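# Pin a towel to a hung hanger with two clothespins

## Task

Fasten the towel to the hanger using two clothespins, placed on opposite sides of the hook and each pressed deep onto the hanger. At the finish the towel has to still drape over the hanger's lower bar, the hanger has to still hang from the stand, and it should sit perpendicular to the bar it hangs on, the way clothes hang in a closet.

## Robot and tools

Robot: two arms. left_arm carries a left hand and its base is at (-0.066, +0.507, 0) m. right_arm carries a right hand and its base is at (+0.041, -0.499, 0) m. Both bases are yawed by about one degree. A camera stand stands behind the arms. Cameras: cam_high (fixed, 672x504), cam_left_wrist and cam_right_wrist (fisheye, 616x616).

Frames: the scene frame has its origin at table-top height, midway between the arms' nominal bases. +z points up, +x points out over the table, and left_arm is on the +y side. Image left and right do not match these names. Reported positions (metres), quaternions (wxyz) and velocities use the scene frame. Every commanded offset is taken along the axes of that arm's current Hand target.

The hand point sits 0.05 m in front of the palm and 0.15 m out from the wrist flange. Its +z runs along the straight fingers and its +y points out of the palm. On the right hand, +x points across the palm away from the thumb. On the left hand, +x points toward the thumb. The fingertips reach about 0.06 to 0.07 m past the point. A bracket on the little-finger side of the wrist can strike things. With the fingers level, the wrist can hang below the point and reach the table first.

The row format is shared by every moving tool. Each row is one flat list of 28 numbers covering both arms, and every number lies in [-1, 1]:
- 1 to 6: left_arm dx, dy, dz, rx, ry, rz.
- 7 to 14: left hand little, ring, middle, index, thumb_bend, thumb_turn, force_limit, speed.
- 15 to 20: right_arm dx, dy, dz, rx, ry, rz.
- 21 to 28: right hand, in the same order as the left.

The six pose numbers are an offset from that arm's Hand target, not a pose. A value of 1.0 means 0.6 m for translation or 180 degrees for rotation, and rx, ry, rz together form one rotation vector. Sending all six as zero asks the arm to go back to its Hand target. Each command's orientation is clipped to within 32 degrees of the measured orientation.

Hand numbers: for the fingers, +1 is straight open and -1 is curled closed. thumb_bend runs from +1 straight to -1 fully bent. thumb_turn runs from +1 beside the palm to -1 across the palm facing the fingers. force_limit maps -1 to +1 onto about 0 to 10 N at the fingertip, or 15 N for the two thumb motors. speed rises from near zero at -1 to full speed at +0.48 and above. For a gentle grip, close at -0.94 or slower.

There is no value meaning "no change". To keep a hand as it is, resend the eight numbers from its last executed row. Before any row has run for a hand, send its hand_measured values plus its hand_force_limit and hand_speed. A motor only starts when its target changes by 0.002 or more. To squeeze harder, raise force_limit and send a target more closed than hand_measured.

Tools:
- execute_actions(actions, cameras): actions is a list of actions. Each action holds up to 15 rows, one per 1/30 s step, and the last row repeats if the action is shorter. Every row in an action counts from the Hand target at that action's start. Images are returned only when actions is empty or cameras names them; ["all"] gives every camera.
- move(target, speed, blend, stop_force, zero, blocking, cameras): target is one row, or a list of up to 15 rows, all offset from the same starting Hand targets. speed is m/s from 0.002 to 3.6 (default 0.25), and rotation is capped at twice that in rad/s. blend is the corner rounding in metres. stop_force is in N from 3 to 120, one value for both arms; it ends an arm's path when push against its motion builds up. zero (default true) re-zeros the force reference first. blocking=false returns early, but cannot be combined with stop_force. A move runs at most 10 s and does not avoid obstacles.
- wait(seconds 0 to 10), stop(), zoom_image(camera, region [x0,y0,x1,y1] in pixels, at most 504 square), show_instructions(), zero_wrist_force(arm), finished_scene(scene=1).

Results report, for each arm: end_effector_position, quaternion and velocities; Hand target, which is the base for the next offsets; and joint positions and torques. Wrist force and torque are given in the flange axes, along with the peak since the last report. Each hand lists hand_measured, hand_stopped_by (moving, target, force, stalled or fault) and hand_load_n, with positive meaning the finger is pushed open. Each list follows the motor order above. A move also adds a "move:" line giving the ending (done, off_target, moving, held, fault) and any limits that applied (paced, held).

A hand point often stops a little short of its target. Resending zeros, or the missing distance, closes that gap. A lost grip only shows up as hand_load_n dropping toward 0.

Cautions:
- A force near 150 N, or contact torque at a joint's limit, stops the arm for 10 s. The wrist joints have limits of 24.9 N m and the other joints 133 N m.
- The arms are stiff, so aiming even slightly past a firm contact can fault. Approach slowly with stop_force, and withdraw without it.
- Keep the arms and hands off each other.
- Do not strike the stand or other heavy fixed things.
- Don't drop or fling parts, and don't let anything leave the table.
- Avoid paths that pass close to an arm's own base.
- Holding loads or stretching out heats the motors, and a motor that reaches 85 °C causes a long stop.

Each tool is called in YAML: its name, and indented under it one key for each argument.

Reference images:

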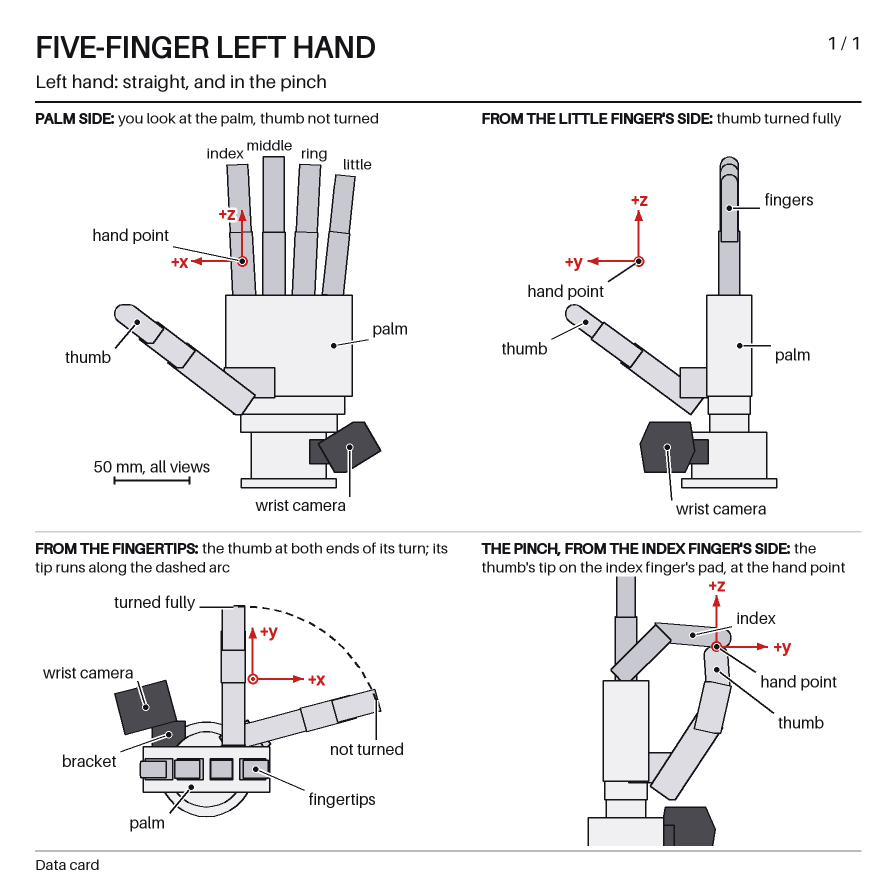

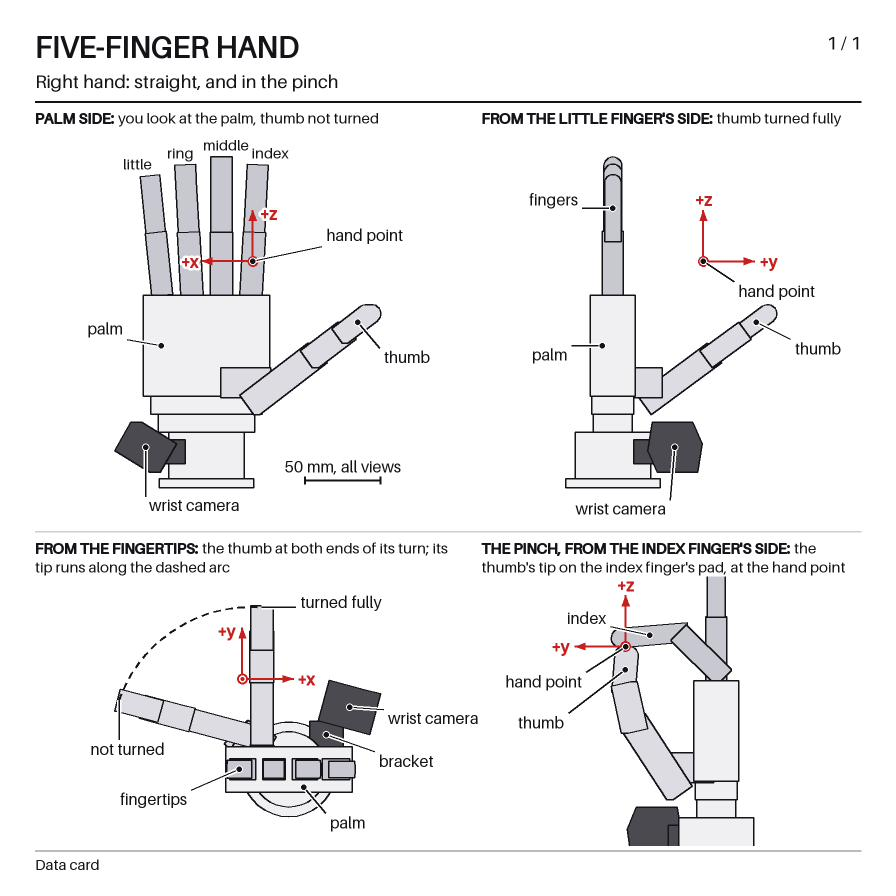

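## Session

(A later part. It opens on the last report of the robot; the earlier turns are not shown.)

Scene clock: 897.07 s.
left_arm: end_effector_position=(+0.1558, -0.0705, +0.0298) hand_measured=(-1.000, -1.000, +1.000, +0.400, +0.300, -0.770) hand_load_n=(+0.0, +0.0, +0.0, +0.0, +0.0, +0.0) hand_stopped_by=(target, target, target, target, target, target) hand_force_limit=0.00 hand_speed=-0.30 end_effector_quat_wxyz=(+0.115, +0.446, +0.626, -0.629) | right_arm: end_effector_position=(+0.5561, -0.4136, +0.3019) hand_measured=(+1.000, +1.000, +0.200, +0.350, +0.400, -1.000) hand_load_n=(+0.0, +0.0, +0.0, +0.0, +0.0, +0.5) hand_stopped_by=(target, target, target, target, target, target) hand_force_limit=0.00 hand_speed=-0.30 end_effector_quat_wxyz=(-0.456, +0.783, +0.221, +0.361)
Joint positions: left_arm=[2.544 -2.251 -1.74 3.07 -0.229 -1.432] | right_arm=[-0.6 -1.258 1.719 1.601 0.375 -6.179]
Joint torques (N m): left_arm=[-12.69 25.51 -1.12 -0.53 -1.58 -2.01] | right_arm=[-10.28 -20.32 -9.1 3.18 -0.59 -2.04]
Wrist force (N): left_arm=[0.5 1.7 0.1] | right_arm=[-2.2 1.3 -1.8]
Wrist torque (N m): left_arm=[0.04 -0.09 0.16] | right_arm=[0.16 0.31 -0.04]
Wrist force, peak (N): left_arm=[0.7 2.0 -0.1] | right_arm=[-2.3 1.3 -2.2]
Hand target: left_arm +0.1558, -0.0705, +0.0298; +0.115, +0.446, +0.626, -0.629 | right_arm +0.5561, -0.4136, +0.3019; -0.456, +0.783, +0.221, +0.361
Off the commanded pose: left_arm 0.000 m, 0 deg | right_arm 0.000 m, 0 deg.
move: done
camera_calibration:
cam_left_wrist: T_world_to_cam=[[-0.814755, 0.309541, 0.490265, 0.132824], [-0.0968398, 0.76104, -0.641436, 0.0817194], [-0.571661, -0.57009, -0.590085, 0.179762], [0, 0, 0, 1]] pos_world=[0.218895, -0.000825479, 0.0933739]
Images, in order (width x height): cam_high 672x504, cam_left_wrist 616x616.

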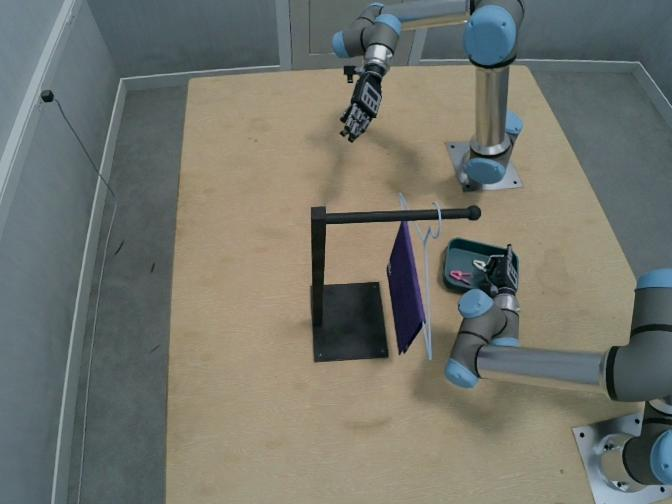

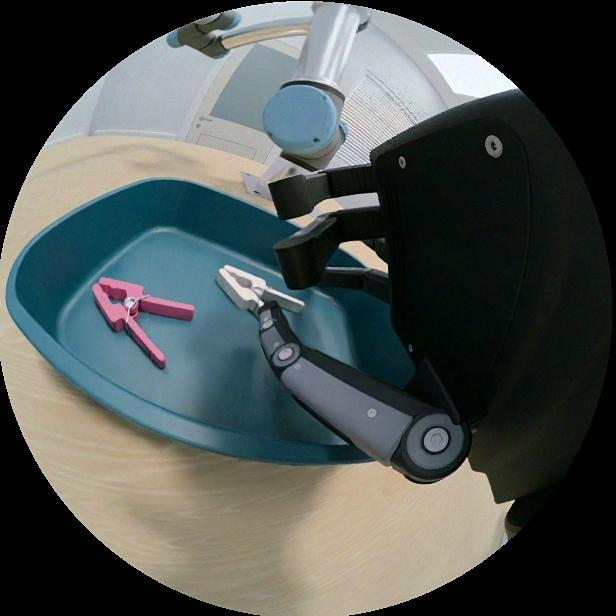

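move:
  target:
    - [0,0.0013,-0.0048,0,0,0,-1,-1,1,0.4,0.3,-0.77,0,-0.3,0,0,0,0,0,0,1,1,0.2,0.35,0.4,-1,0,-0.3]
    - [0.0142,0.015,-0.0012,0,0,0,-1,-1,1,0.4,0.3,-0.77,0,-0.3,0,0,0,0,0,0,1,1,0.2,0.35,0.4,-1,0,-0.3]
  speed: 0.03
  stop_force: 5
  cameras: ["cam_high","cam_left_wrist"]

zoom_image:
  camera: "cam_left_wrist"
  region: [160, 200, 360, 400]

Scene clock: 915.87 s.
left_arm: end_effector_position=(+0.1575, -0.0680, +0.0178) hand_measured=(-1.000, -1.000, +1.000, +0.400, +0.300, -0.770) hand_load_n=(+0.0, +0.0, +0.0, -0.5, +0.0, -0.5) hand_stopped_by=(target, target, target, target, target, target) hand_force_limit=0.00 hand_speed=-0.30 end_effector_quat_wxyz=(+0.115, +0.446, +0.626, -0.629) | right_arm: end_effector_position=(+0.5561, -0.4136, +0.3019) hand_measured=(+1.000, +1.000, +0.200, +0.350, +0.400, -1.000) hand_load_n=(+0.0, +0.0, +0.0, +0.0, +0.0, +0.0) hand_stopped_by=(target, target, target, target, target, target) hand_force_limit=0.00 hand_speed=-0.30 end_effector_quat_wxyz=(-0.456, +0.783, +0.221, +0.361)
Joint positions: left_arm=[2.551 -2.277 -1.741 3.073 -0.225 -1.408] | right_arm=[-0.6 -1.258 1.719 1.601 0.375 -6.179]
Joint torques (N m): left_arm=[9.84 24.6 -1.72 -0.56 3.57 -1.92] | right_arm=[-9.56 -20.65 -8.5 3.25 -0.58 -1.8]
Wrist force (N): left_arm=[-1.6 -0.1 0.9] | right_arm=[-2.1 1.4 -1.9]
Wrist torque (N m): left_arm=[-0.15 0.11 -0.05] | right_arm=[0.18 0.31 -0.03]
Wrist force, peak (N): left_arm=[-1.8 -0.6 0.9] | right_arm=[-2.3 1.5 -2.0]
Hand target: left_arm +0.1575, -0.0680, +0.0178; +0.115, +0.446, +0.626, -0.629 | right_arm +0.5561, -0.4136, +0.3019; -0.456, +0.783, +0.221, +0.361
Off the commanded pose: left_arm 0.000 m, 0 deg | right_arm 0.000 m, 0 deg.
move: done
camera_calibration:
cam_left_wrist: T_world_to_cam=[[-0.814755, 0.309541, 0.490265, 0.139448], [-0.0968398, 0.76104, -0.641436, 0.0722297], [-0.571661, -0.57009, -0.590085, 0.175076], [0, 0, 0, 1]] pos_world=[0.220695, 0.00167452, 0.0812739]
Images, in order (width x height): cam_high 672x504, cam_left_wrist 616x616.

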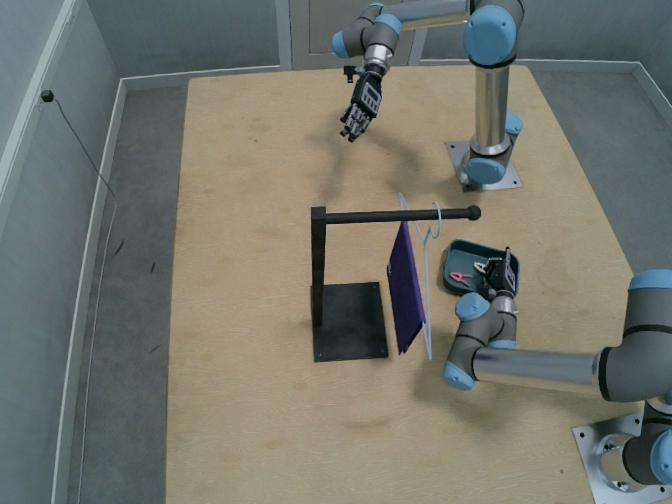

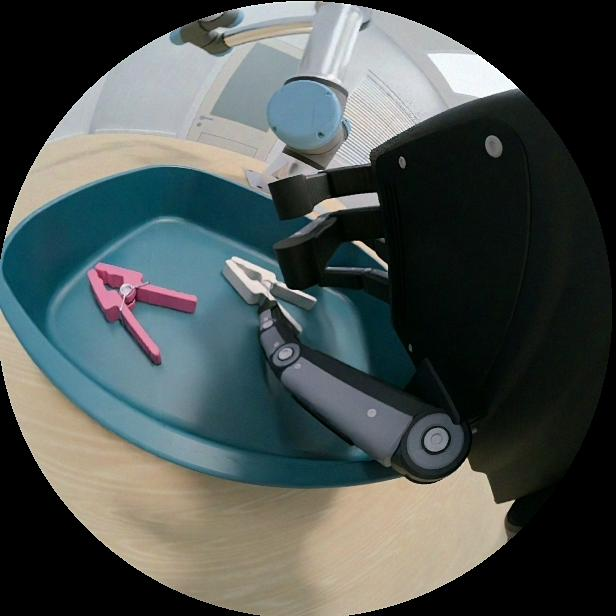

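Scaled by 2.520 from the camera's 616x616 image, which has a finer 880x880 frame.

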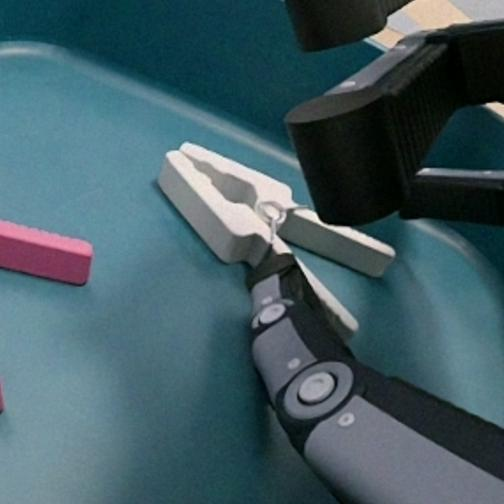

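move:
  target:
    - [-0.0236,-0.0228,-0.0061,0,0,0,-1,-1,1,0.4,0.2,-0.77,0,-0.3,0,0,0,0,0,0,1,1,0.2,0.35,0.4,-1,0,-0.3]
  speed: 0.05
  cameras: ["cam_high","cam_left_wrist"]

zoom_image:
  camera: "cam_left_wrist"
  region: [160, 200, 360, 400]

zoom_image:
  camera: "cam_high"
  region: [450, 240, 510, 300]

Scene clock: 943.93 s.
left_arm: end_effector_position=(+0.1575, -0.0680, +0.0377) hand_measured=(-1.000, -1.000, +1.000, +0.400, +0.200, -0.770) hand_load_n=(+0.0, +0.0, +0.0, -0.5, +0.0, +0.0) hand_stopped_by=(target, target, target, target, target, target) hand_force_limit=0.00 hand_speed=-0.30 end_effector_quat_wxyz=(+0.115, +0.446, +0.626, -0.629) | right_arm: end_effector_position=(+0.5561, -0.4136, +0.3019) hand_measured=(+1.000, +1.000, +0.200, +0.350, +0.400, -1.000) hand_load_n=(+0.0, +0.0, +0.0, +0.0, +0.0, +0.0) hand_stopped_by=(target, target, target, target, target, target) hand_force_limit=0.00 hand_speed=-0.30 end_effector_quat_wxyz=(-0.456, +0.783, +0.221, +0.361)
Joint positions: left_arm=[2.551 -2.241 -1.737 3.033 -0.225 -1.408] | right_arm=[-0.6 -1.258 1.719 1.601 0.375 -6.179]
Joint torques (N m): left_arm=[9.68 51.35 25.23 -3.79 3.27 2.07] | right_arm=[-9.51 -21.9 -8.91 3.2 -0.44 -1.92]
Wrist force (N): left_arm=[0.4 1.8 0.0] | right_arm=[-2.1 1.3 -1.9]
Wrist torque (N m): left_arm=[0.06 -0.08 0.00] | right_arm=[0.16 0.31 -0.04]
Wrist force, peak (N): left_arm=[0.4 2.1 0.3] | right_arm=[-2.4 1.4 -2.0]
Hand target: left_arm +0.1575, -0.0680, +0.0378; +0.115, +0.446, +0.626, -0.629 | right_arm +0.5561, -0.4136, +0.3019; -0.456, +0.783, +0.221, +0.361
Off the commanded pose: left_arm 0.000 m, 0 deg | right_arm 0.000 m, 0 deg.
move: done
camera_calibration:
cam_left_wrist: T_world_to_cam=[[-0.814782, 0.309512, 0.490237, 0.129652], [-0.0968036, 0.761077, -0.641398, 0.0850464], [-0.571628, -0.570056, -0.59015, 0.186877], [0, 0, 0, 1]] pos_world=[0.220696, 0.00167482, 0.101274]
Images, in order (width x height): cam_high 672x504, cam_left_wrist 616x616.

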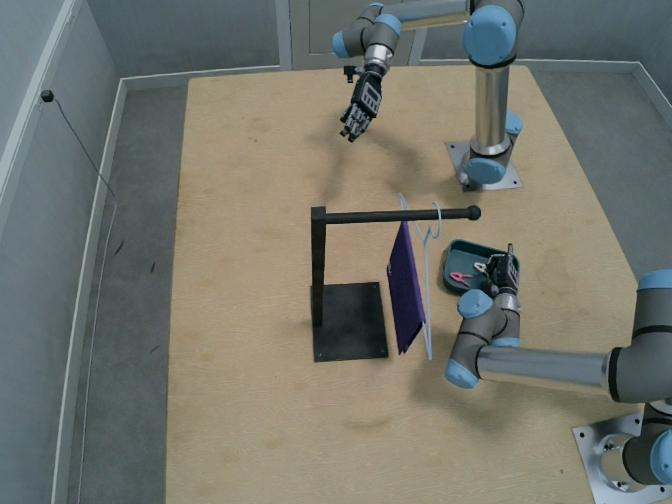

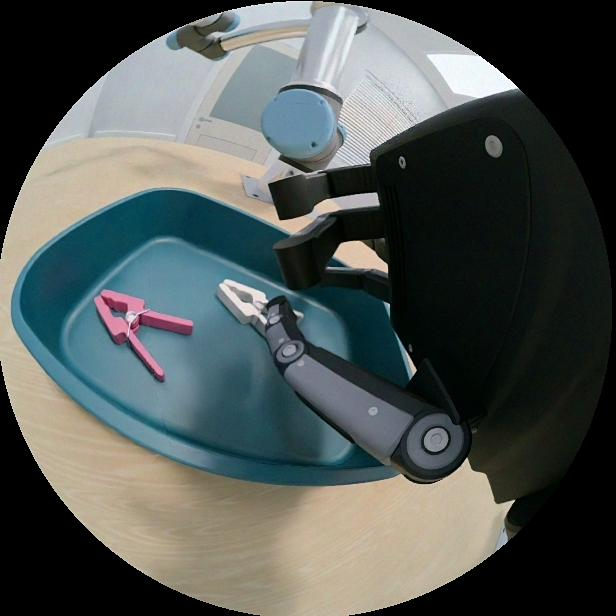

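Scaled by 2.520 from the camera's 616x616 image, which has a finer 880x880 frame.

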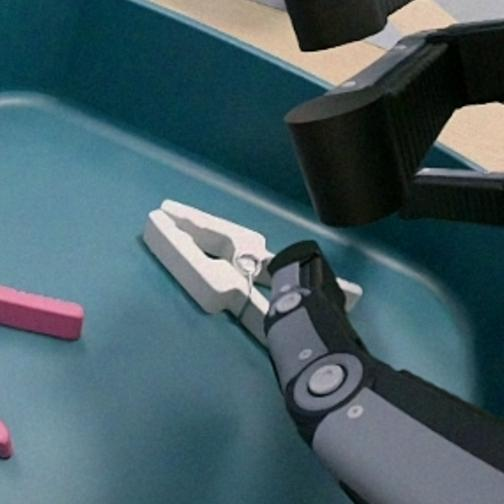

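Scaled by 8.400 from the camera's 672x504 image, which has a finer 960x720 frame.

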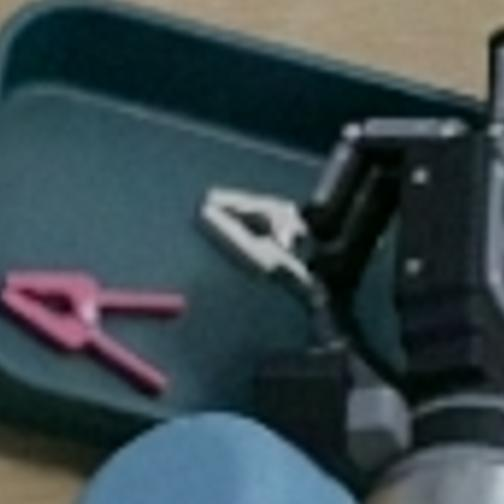

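move:
  target:
    - [-0.0589,-0.0569,-0.0153,0,0,0,-1,-1,1,0.4,0.2,-0.77,0,-0.3,0,0,0,0,0,0,1,1,0.2,0.35,0.4,-1,0,-0.3]
  speed: 0.15
  cameras: ["cam_high","cam_left_wrist"]

zoom_image:
  camera: "cam_high"
  region: [450, 240, 510, 300]

zoom_image:
  camera: "cam_left_wrist"
  region: [160, 240, 360, 440]

Scene clock: 951.83 s.
left_arm: end_effector_position=(+0.1577, -0.0679, +0.0878) hand_measured=(-1.000, -1.000, +1.000, +0.400, +0.200, -0.770) hand_load_n=(+0.0, +0.0, +0.0, +0.0, +0.0, +0.0) hand_stopped_by=(target, target, target, target, target, target) hand_force_limit=0.00 hand_speed=-0.30 end_effector_quat_wxyz=(+0.115, +0.446, +0.626, -0.629) | right_arm: end_effector_position=(+0.5561, -0.4136, +0.3019) hand_measured=(+1.000, +1.000, +0.200, +0.350, +0.400, -1.000) hand_load_n=(+0.0, +0.0, +0.0, +0.0, +0.0, +0.0) hand_stopped_by=(target, target, target, target, target, target) hand_force_limit=0.00 hand_speed=-0.30 end_effector_quat_wxyz=(-0.456, +0.783, +0.221, +0.361)
Joint positions: left_arm=[2.551 -2.157 -1.716 2.927 -0.225 -1.407] | right_arm=[-0.6 -1.258 1.719 1.601 0.375 -6.179]
Joint torques (N m): left_arm=[10.15 49.8 25.37 -3.45 4.42 2.38] | right_arm=[-9.76 -21.23 -8.81 2.98 -0.59 -1.78]
Wrist force (N): left_arm=[0.3 1.7 -0.1] | right_arm=[-2.1 1.4 -2.0]
Wrist torque (N m): left_arm=[0.05 -0.07 -0.02] | right_arm=[0.19 0.31 -0.03]
Wrist force, peak (N): left_arm=[0.8 2.2 0.2] | right_arm=[-2.4 1.5 -2.0]
Hand target: left_arm +0.1577, -0.0679, +0.0878; +0.115, +0.446, +0.626, -0.629 | right_arm +0.5561, -0.4136, +0.3019; -0.456, +0.783, +0.221, +0.361
Off the commanded pose: left_arm 0.000 m, 0 deg | right_arm 0.000 m, 0 deg.
move: done
camera_calibration:
cam_left_wrist: T_world_to_cam=[[-0.814755, 0.309541, 0.490265, 0.10518], [-0.0968398, 0.76104, -0.641436, 0.117064], [-0.571661, -0.57009, -0.590085, 0.216496], [0, 0, 0, 1]] pos_world=[0.220795, 0.00177452, 0.151274]
Images, in order (width x height): cam_high 672x504, cam_left_wrist 616x616.

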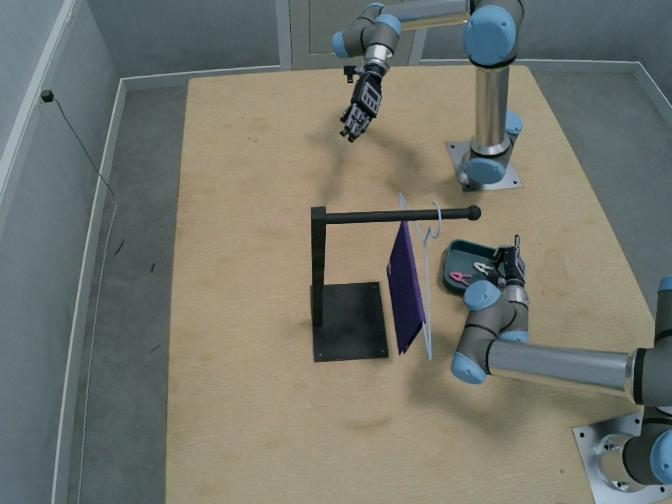

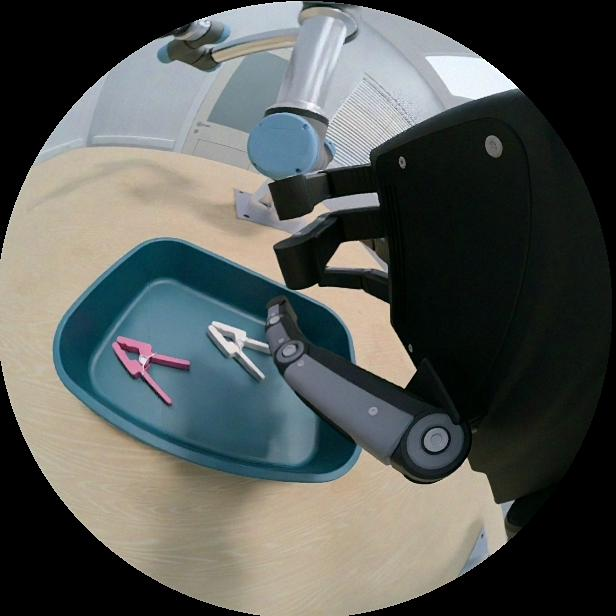

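Scaled by 8.400 from the camera's 672x504 image, which has a finer 960x720 frame.

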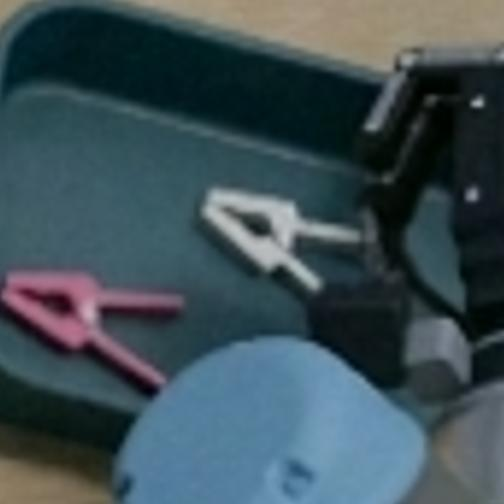

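Scaled by 2.520 from the camera's 616x616 image, which has a finer 880x880 frame.

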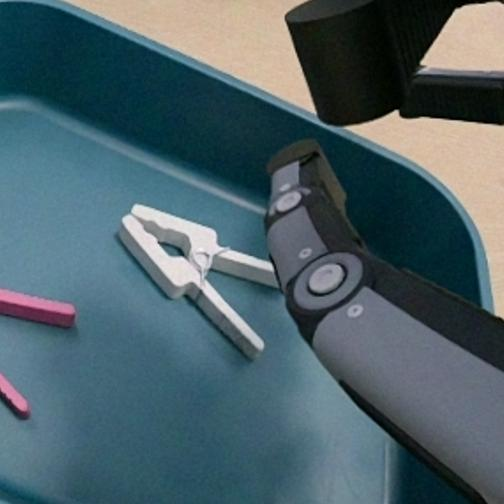

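move:
  target:
    - [0.0658,0.0498,0.016,0,0,0,-1,-1,1,0.4,0.2,-0.77,0,-0.3,0,0,0,0,0,0,1,1,0.2,0.35,0.4,-1,0,-0.3]
    - [0.09,0.0732,0.0222,0,0,0,-1,-1,1,0.4,0.2,-0.77,0,-0.3,0,0,0,0,0,0,1,1,0.2,0.35,0.4,-1,0,-0.3]
  speed: [0.1,0.03]
  cameras: ["cam_high","cam_left_wrist"]

zoom_image:
  camera: "cam_left_wrist"
  region: [160, 200, 360, 400]

zoom_image:
  camera: "cam_high"
  region: [450, 240, 510, 300]

Scene clock: 983.63 s.
left_arm: end_effector_position=(+0.1520, -0.0658, +0.0173) hand_measured=(-1.000, -1.000, +1.000, +0.400, +0.200, -0.770) hand_load_n=(+0.0, +0.0, -0.5, +0.0, +0.0, -0.5) hand_stopped_by=(target, target, target, target, target, target) hand_force_limit=0.00 hand_speed=-0.30 end_effector_quat_wxyz=(+0.115, +0.446, +0.626, -0.629) | right_arm: end_effector_position=(+0.5561, -0.4136, +0.3019) hand_measured=(+1.000, +1.000, +0.200, +0.350, +0.400, -1.000) hand_load_n=(+0.0, +0.0, +0.0, +0.0, +0.0, +0.0) hand_stopped_by=(target, target, target, target, target, target) hand_force_limit=0.00 hand_speed=-0.30 end_effector_quat_wxyz=(-0.456, +0.783, +0.221, +0.361)
Joint positions: left_arm=[2.548 -2.268 -1.76 3.092 -0.227 -1.417] | right_arm=[-0.6 -1.258 1.719 1.601 0.375 -6.179]
Joint torques (N m): left_arm=[-12.74 24.02 -2 -0.42 -1.54 -1.71] | right_arm=[-9.74 -21.38 -8.72 3.11 -0.68 -1.73]
Wrist force (N): left_arm=[-1.3 -0.1 0.7] | right_arm=[-2.1 1.5 -1.8]
Wrist torque (N m): left_arm=[-0.13 0.08 0.13] | right_arm=[0.19 0.30 -0.03]
Wrist force, peak (N): left_arm=[-2.8 -1.2 -2.3] | right_arm=[-2.4 1.4 -2.0]
Hand target: left_arm +0.1520, -0.0658, +0.0172; +0.115, +0.446, +0.626, -0.629 | right_arm +0.5561, -0.4136, +0.3019; -0.456, +0.783, +0.221, +0.361
Off the commanded pose: left_arm 0.000 m, 0 deg | right_arm 0.000 m, 0 deg.
move: done
camera_calibration:
cam_left_wrist: T_world_to_cam=[[-0.814791, 0.309574, 0.490184, 0.134495], [-0.0967364, 0.761052, -0.641437, 0.0697464], [-0.571628, -0.570056, -0.590151, 0.172775], [0, 0, 0, 1]] pos_world=[0.215096, 0.00377456, 0.080774]
Images, in order (width x height): cam_high 672x504, cam_left_wrist 616x616.

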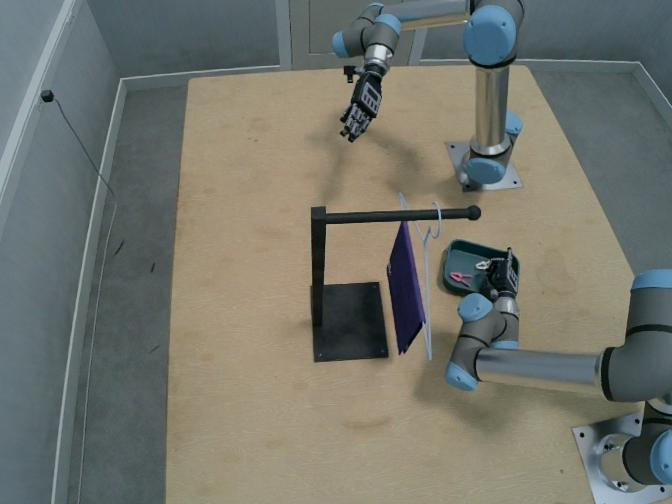

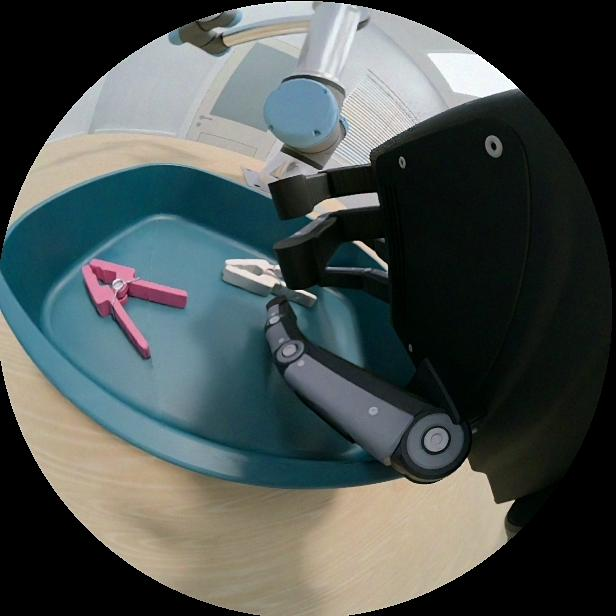

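Scaled by 2.520 from the camera's 616x616 image, which has a finer 880x880 frame.

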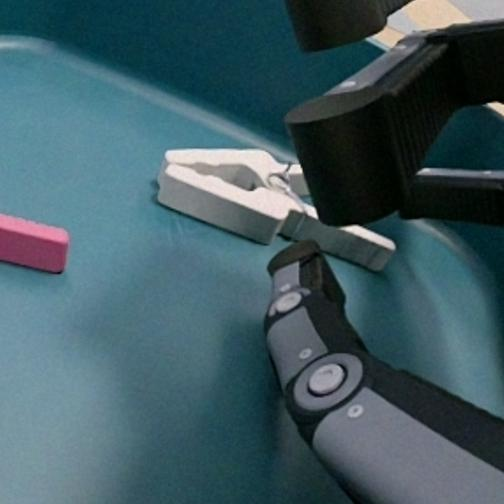

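Scaled by 8.400 from the camera's 672x504 image, which has a finer 960x720 frame.

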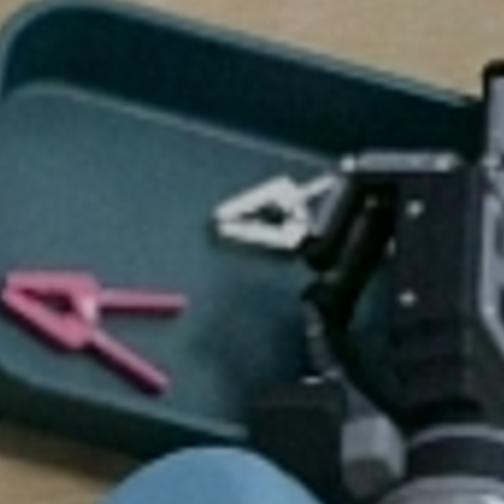

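move:
  target:
    - [-0.09,-0.087,-0.0233,0,0,0,-1,-1,1,0.4,0.2,-0.77,0,-0.3,0,0,0,0,0,0,1,1,0.2,0.35,0.4,-1,0,-0.3]
  speed: 0.15
  cameras: ["cam_high","cam_left_wrist"]

zoom_image:
  camera: "cam_high"
  region: [450, 240, 510, 300]

zoom_image:
  camera: "cam_left_wrist"
  region: [160, 240, 360, 440]

Scene clock: 998.30 s.
left_arm: end_effector_position=(+0.1521, -0.0658, +0.0936) hand_measured=(-1.000, -1.000, +1.000, +0.400, +0.200, -0.770) hand_load_n=(+0.0, +0.0, +0.0, +0.0, +0.0, +0.0) hand_stopped_by=(target, target, target, target, target, target) hand_force_limit=0.00 hand_speed=-0.30 end_effector_quat_wxyz=(+0.115, +0.446, +0.626, -0.629) | right_arm: end_effector_position=(+0.5561, -0.4136, +0.3019) hand_measured=(+1.000, +1.000, +0.200, +0.350, +0.400, -1.000) hand_load_n=(+0.0, +0.0, +0.0, +0.0, +0.0, +0.5) hand_stopped_by=(target, target, target, target, target, target) hand_force_limit=0.00 hand_speed=-0.30 end_effector_quat_wxyz=(-0.456, +0.783, +0.221, +0.361)
Joint positions: left_arm=[2.549 -2.136 -1.732 2.931 -0.227 -1.416] | right_arm=[-0.6 -1.258 1.719 1.601 0.375 -6.179]
Joint torques (N m): left_arm=[12.65 50.49 24.87 -3.53 4.02 2.37] | right_arm=[-9.12 -21.22 -9.51 2.87 -0.77 -1.96]
Wrist force (N): left_arm=[0.3 1.7 -0.1] | right_arm=[-2.1 1.4 -1.9]
Wrist torque (N m): left_arm=[0.05 -0.06 -0.02] | right_arm=[0.18 0.31 -0.03]
Wrist force, peak (N): left_arm=[1.0 2.5 0.3] | right_arm=[-2.4 1.3 -2.1]
Hand target: left_arm +0.1521, -0.0657, +0.0936; +0.115, +0.446, +0.626, -0.629 | right_arm +0.5561, -0.4136, +0.3019; -0.456, +0.783, +0.221, +0.361
Off the commanded pose: left_arm 0.000 m, 0 deg | right_arm 0.000 m, 0 deg.
move: done
camera_calibration:
cam_left_wrist: T_world_to_cam=[[-0.814755, 0.309541, 0.490265, 0.0972057], [-0.0968398, 0.76104, -0.641436, 0.118653], [-0.571661, -0.57009, -0.590085, 0.217972], [0, 0, 0, 1]] pos_world=[0.215295, 0.00387452, 0.157074]
Images, in order (width x height): cam_high 672x504, cam_left_wrist 616x616.

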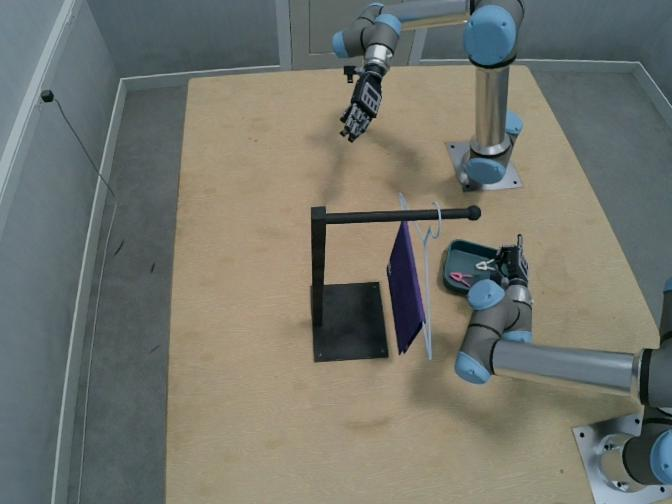

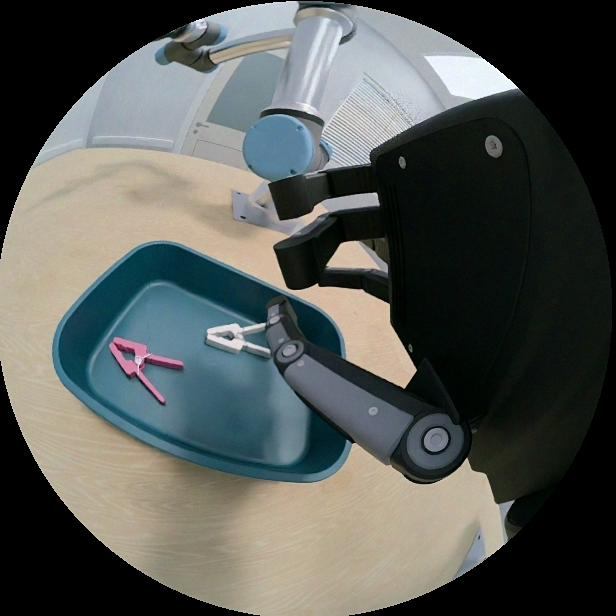

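Scaled by 8.400 from the camera's 672x504 image, which has a finer 960x720 frame.

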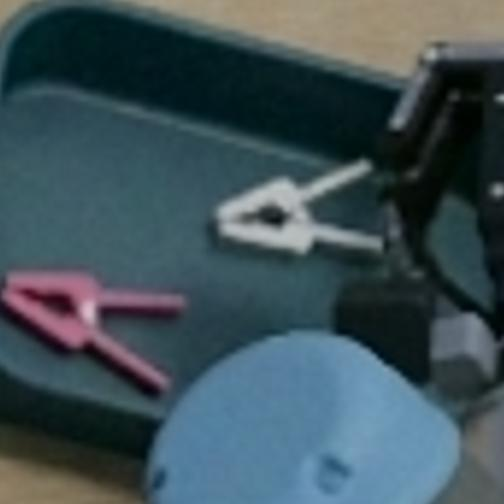

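Scaled by 2.520 from the camera's 616x616 image, which has a finer 880x880 frame.

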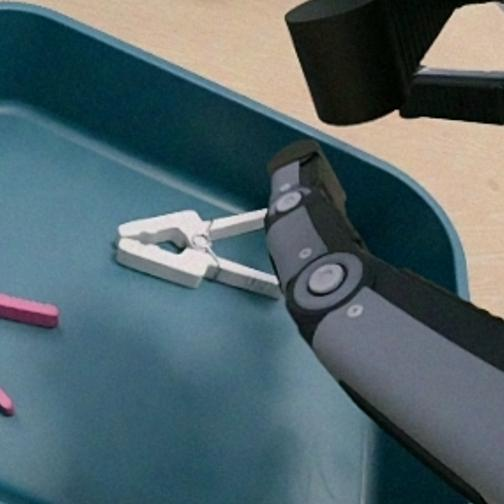

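move:
  target:
    - [0.0548,0.0477,0.0533,0,0,0,-1,-1,1,0,-0.4,-1,0,-0.3,0,0,0,0,0,0,1,1,0.2,0.35,0.4,-1,0,-0.3]
  speed: 0.1
  cameras: ["cam_high","cam_left_wrist"]

zoom_image:
  camera: "cam_high"
  region: [450, 240, 510, 300]

zoom_image:
  camera: "cam_left_wrist"
  region: [160, 200, 400, 440]

Scene clock: 1026.40 s.
left_arm: end_effector_position=(+0.1400, -0.0861, +0.0450) hand_measured=(-1.000, -1.000, +1.000, +0.000, -0.400, -1.000) hand_load_n=(+0.0, +0.0, +0.0, +0.0, +0.0, +0.0) hand_stopped_by=(target, target, target, target, target, target) hand_force_limit=0.00 hand_speed=-0.30 end_effector_quat_wxyz=(+0.115, +0.446, +0.626, -0.629) | right_arm: end_effector_position=(+0.5561, -0.4136, +0.3019) hand_measured=(+1.000, +1.000, +0.200, +0.350, +0.400, -1.000) hand_load_n=(-0.5, +0.0, +0.0, +0.0, +0.0, +0.0) hand_stopped_by=(target, target, target, target, target, target) hand_force_limit=0.00 hand_speed=-0.30 end_effector_quat_wxyz=(-0.456, +0.783, +0.221, +0.361)
Joint positions: left_arm=[2.496 -2.193 -1.756 3.173 -0.261 -1.582] | right_arm=[-0.6 -1.258 1.719 1.601 0.375 -6.179]
Joint torques (N m): left_arm=[-13.56 33.1 -0.69 -0.13 -1.69 -1.87] | right_arm=[-8.96 -22.66 -9.01 2.91 -0.83 -1.75]
Wrist force (N): left_arm=[0.2 1.6 0.0] | right_arm=[-2.2 1.2 -1.8]
Wrist torque (N m): left_arm=[0.05 -0.05 0.17] | right_arm=[0.15 0.31 -0.04]
Wrist force, peak (N): left_arm=[0.6 2.1 0.3] | right_arm=[-2.3 1.4 -1.9]
Hand target: left_arm +0.1400, -0.0861, +0.0450; +0.115, +0.446, +0.626, -0.629 | right_arm +0.5561, -0.4136, +0.3019; -0.456, +0.783, +0.221, +0.361
Off the commanded pose: left_arm 0.000 m, 0 deg | right_arm 0.000 m, 0 deg.
move: done
camera_calibration:
cam_left_wrist: T_world_to_cam=[[-0.814765, 0.309529, 0.490255, 0.117461], [-0.0967607, 0.76112, -0.641353, 0.101733], [-0.57166, -0.569989, -0.590184, 0.170817], [0, 0, 0, 1]] pos_world=[0.203196, -0.0164249, 0.108474]
Images, in order (width x height): cam_high 672x504, cam_left_wrist 616x616.

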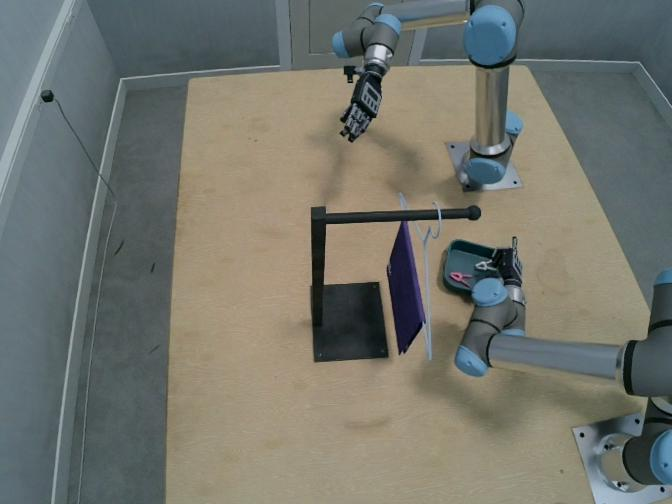

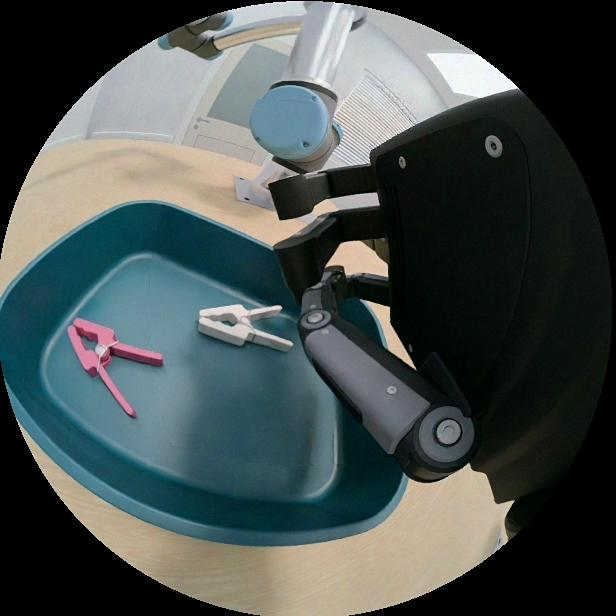

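Scaled by 8.400 from the camera's 672x504 image, which has a finer 960x720 frame.

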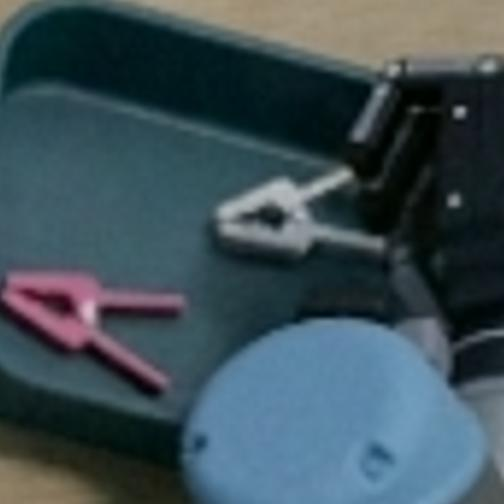

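Scaled by 2.100 from the camera's 616x616 image, which has a finer 880x880 frame.

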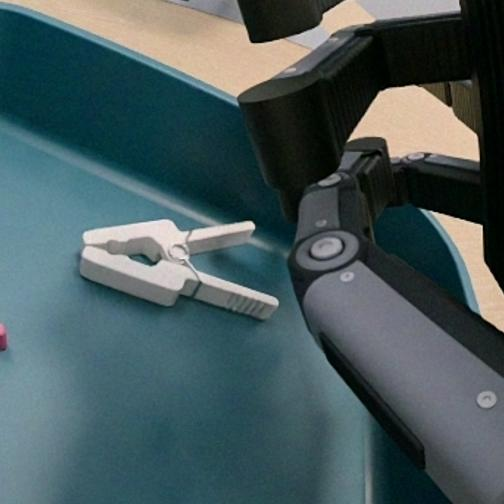

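move:
  target:
    - [0,0,0,0,0,0,1,1,1,0,-0.4,-1,0,-0.3,0,0,0,0,0,0,1,1,0.2,0.35,0.4,-1,0,-0.3]
  speed: 0.1
  cameras: ["cam_left_wrist"]

zoom_image:
  camera: "cam_left_wrist"
  region: [160, 200, 400, 440]

Scene clock: 1035.73 s.
left_arm: end_effector_position=(+0.1400, -0.0861, +0.0450) hand_measured=(+1.000, +1.000, +1.000, +0.000, -0.400, -1.000) hand_load_n=(+0.0, +0.0, +0.0, +0.0, +0.0, +0.0) hand_stopped_by=(target, target, target, target, target, target) hand_force_limit=0.00 hand_speed=-0.30 end_effector_quat_wxyz=(+0.115, +0.446, +0.626, -0.629) | right_arm: end_effector_position=(+0.5561, -0.4136, +0.3019) hand_measured=(+1.000, +1.000, +0.200, +0.350, +0.400, -1.000) hand_load_n=(+0.0, +0.0, +0.0, +0.0, +0.0, +0.0) hand_stopped_by=(target, target, target, target, target, target) hand_force_limit=0.00 hand_speed=-0.30 end_effector_quat_wxyz=(-0.456, +0.783, +0.221, +0.361)
Joint positions: left_arm=[2.496 -2.193 -1.756 3.173 -0.262 -1.583] | right_arm=[-0.6 -1.258 1.719 1.601 0.375 -6.179]
Joint torques (N m): left_arm=[-11.38 51.03 -1.34 -0.75 -0.99 -1.59] | right_arm=[-9.66 -21.76 -8.91 2.98 -0.73 -1.87]
Wrist force (N): left_arm=[0.3 1.7 0.0] | right_arm=[-2.1 1.2 -2.0]
Wrist torque (N m): left_arm=[0.05 -0.06 0.18] | right_arm=[0.16 0.31 -0.04]
Wrist force, peak (N): left_arm=[0.2 1.9 0.1] | right_arm=[-2.3 1.5 -2.0]
Hand target: left_arm +0.1400, -0.0861, +0.0450; +0.115, +0.446, +0.626, -0.629 | right_arm +0.5561, -0.4136, +0.3019; -0.456, +0.783, +0.221, +0.361
Off the commanded pose: left_arm 0.000 m, 0 deg | right_arm 0.000 m, 0 deg.
move: done
camera_calibration:
cam_left_wrist: T_world_to_cam=[[-0.814782, 0.309512, 0.490237, 0.117466], [-0.0968036, 0.761077, -0.641398, 0.101746], [-0.571628, -0.570056, -0.59015, 0.170805], [0, 0, 0, 1]] pos_world=[0.203196, -0.0164252, 0.108474]
Images, in order (width x height): cam_left_wrist 616x616.

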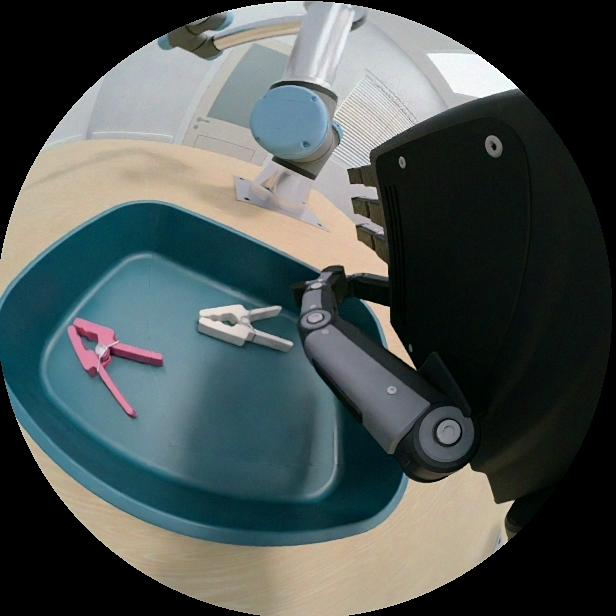

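Scaled by 2.100 from the camera's 616x616 image, which has a finer 880x880 frame.

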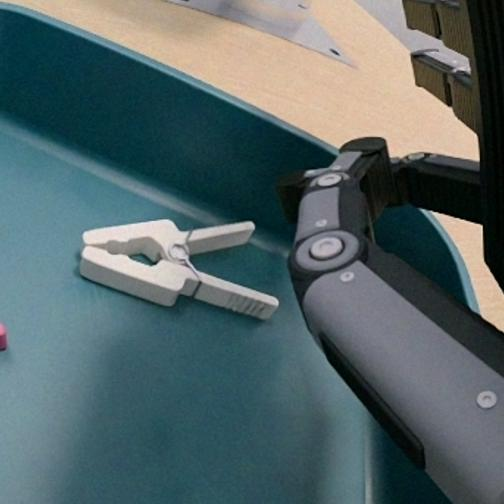

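move:
  target:
    - [0.019,0.0185,-0.0065,0,0,0,1,1,1,0,-0.4,-1,0,-0.3,0,0,0,0,0,0,1,1,0.2,0.35,0.4,-1,0,-0.3]
  speed: 0.1
  cameras: ["cam_left_wrist","cam_high"]

zoom_image:
  camera: "cam_left_wrist"
  region: [200, 220, 360, 380]

zoom_image:
  camera: "cam_high"
  region: [450, 240, 510, 300]

Scene clock: 1068.03 s.
left_arm: end_effector_position=(+0.1428, -0.0800, +0.0300) hand_measured=(+1.000, +1.000, +1.000, +0.000, -0.400, -1.000) hand_load_n=(+0.0, +0.0, +0.0, +0.0, +0.0, +0.0) hand_stopped_by=(target, target, target, target, target, target) hand_force_limit=0.00 hand_speed=-0.30 end_effector_quat_wxyz=(+0.115, +0.446, +0.626, -0.629) | right_arm: end_effector_position=(+0.5561, -0.4136, +0.3019) hand_measured=(+1.000, +1.000, +0.200, +0.350, +0.400, -1.000) hand_load_n=(+0.0, +0.0, +0.0, +0.0, +0.0, +0.0) hand_stopped_by=(target, target, target, target, target, target) hand_force_limit=0.00 hand_speed=-0.30 end_effector_quat_wxyz=(-0.456, +0.783, +0.221, +0.361)
Joint positions: left_arm=[2.51 -2.224 -1.763 3.171 -0.251 -1.541] | right_arm=[-0.6 -1.258 1.719 1.601 0.375 -6.179]
Joint torques (N m): left_arm=[10.47 25.92 9.43 -3.15 4 2.2] | right_arm=[-9.43 -22.56 -8.97 2.77 -0.67 -1.96]
Wrist force (N): left_arm=[0.3 1.7 0.1] | right_arm=[-2.2 1.4 -1.8]
Wrist torque (N m): left_arm=[0.04 -0.05 0.01] | right_arm=[0.18 0.31 -0.04]
Wrist force, peak (N): left_arm=[0.3 1.9 -0.1] | right_arm=[-2.3 1.5 -2.0]
Hand target: left_arm +0.1429, -0.0800, +0.0300; +0.115, +0.446, +0.626, -0.629 | right_arm +0.5561, -0.4136, +0.3019; -0.456, +0.783, +0.221, +0.361
Off the commanded pose: left_arm 0.000 m, 0 deg | right_arm 0.000 m, 0 deg.
move: done
camera_calibration:
cam_left_wrist: T_world_to_cam=[[-0.814746, 0.309478, 0.490317, 0.125148], [-0.096907, 0.761065, -0.641396, 0.0878385], [-0.571662, -0.570091, -0.590084, 0.16709], [0, 0, 0, 1]] pos_world=[0.205995, -0.0103252, 0.093574]
Images, in order (width x height): cam_high 672x504, cam_left_wrist 616x616.

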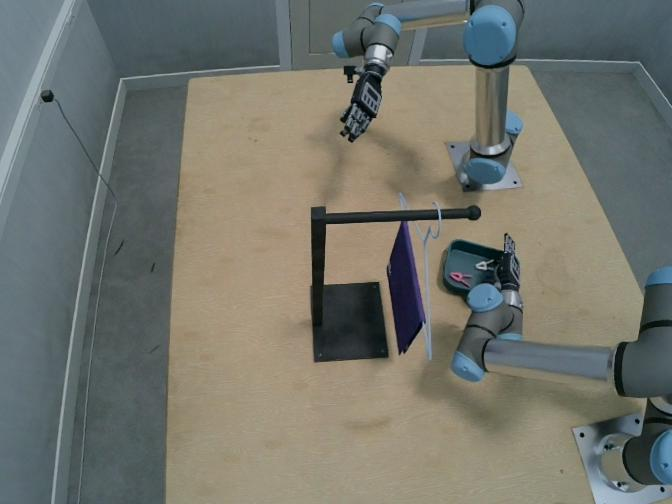

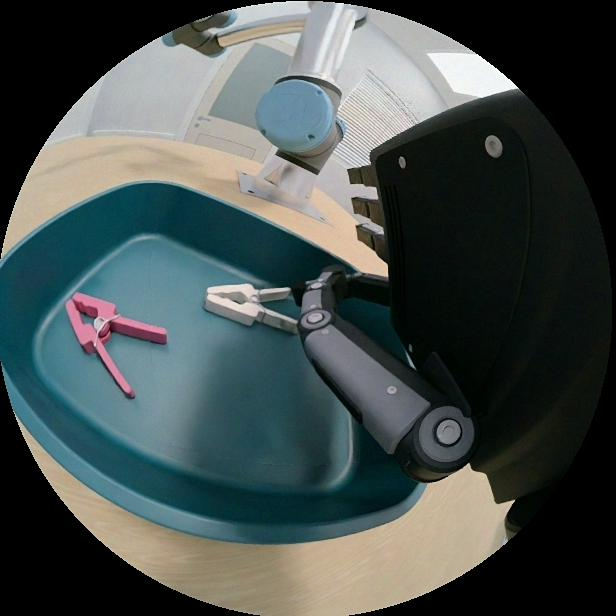

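Scaled by 3.150 from the camera's 616x616 image, which has a finer 880x880 frame.

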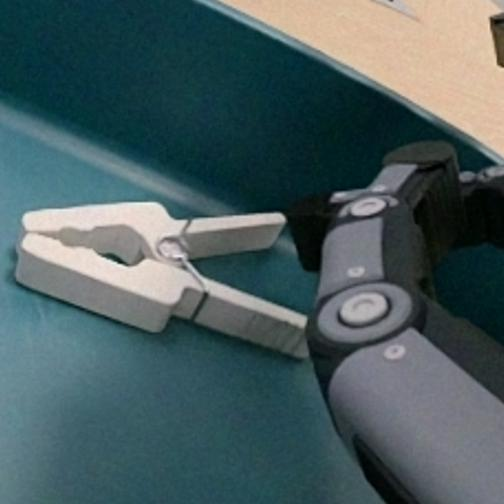

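Scaled by 8.400 from the camera's 672x504 image, which has a finer 960x720 frame.

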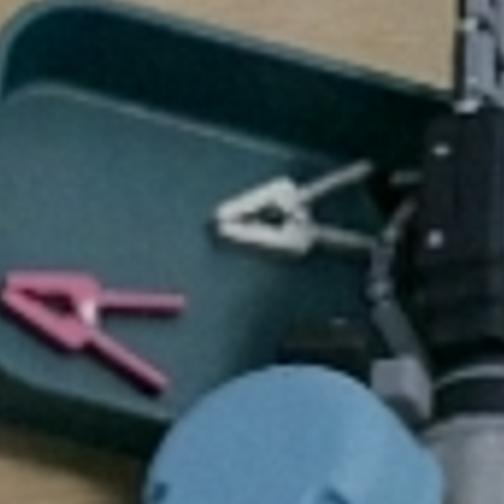

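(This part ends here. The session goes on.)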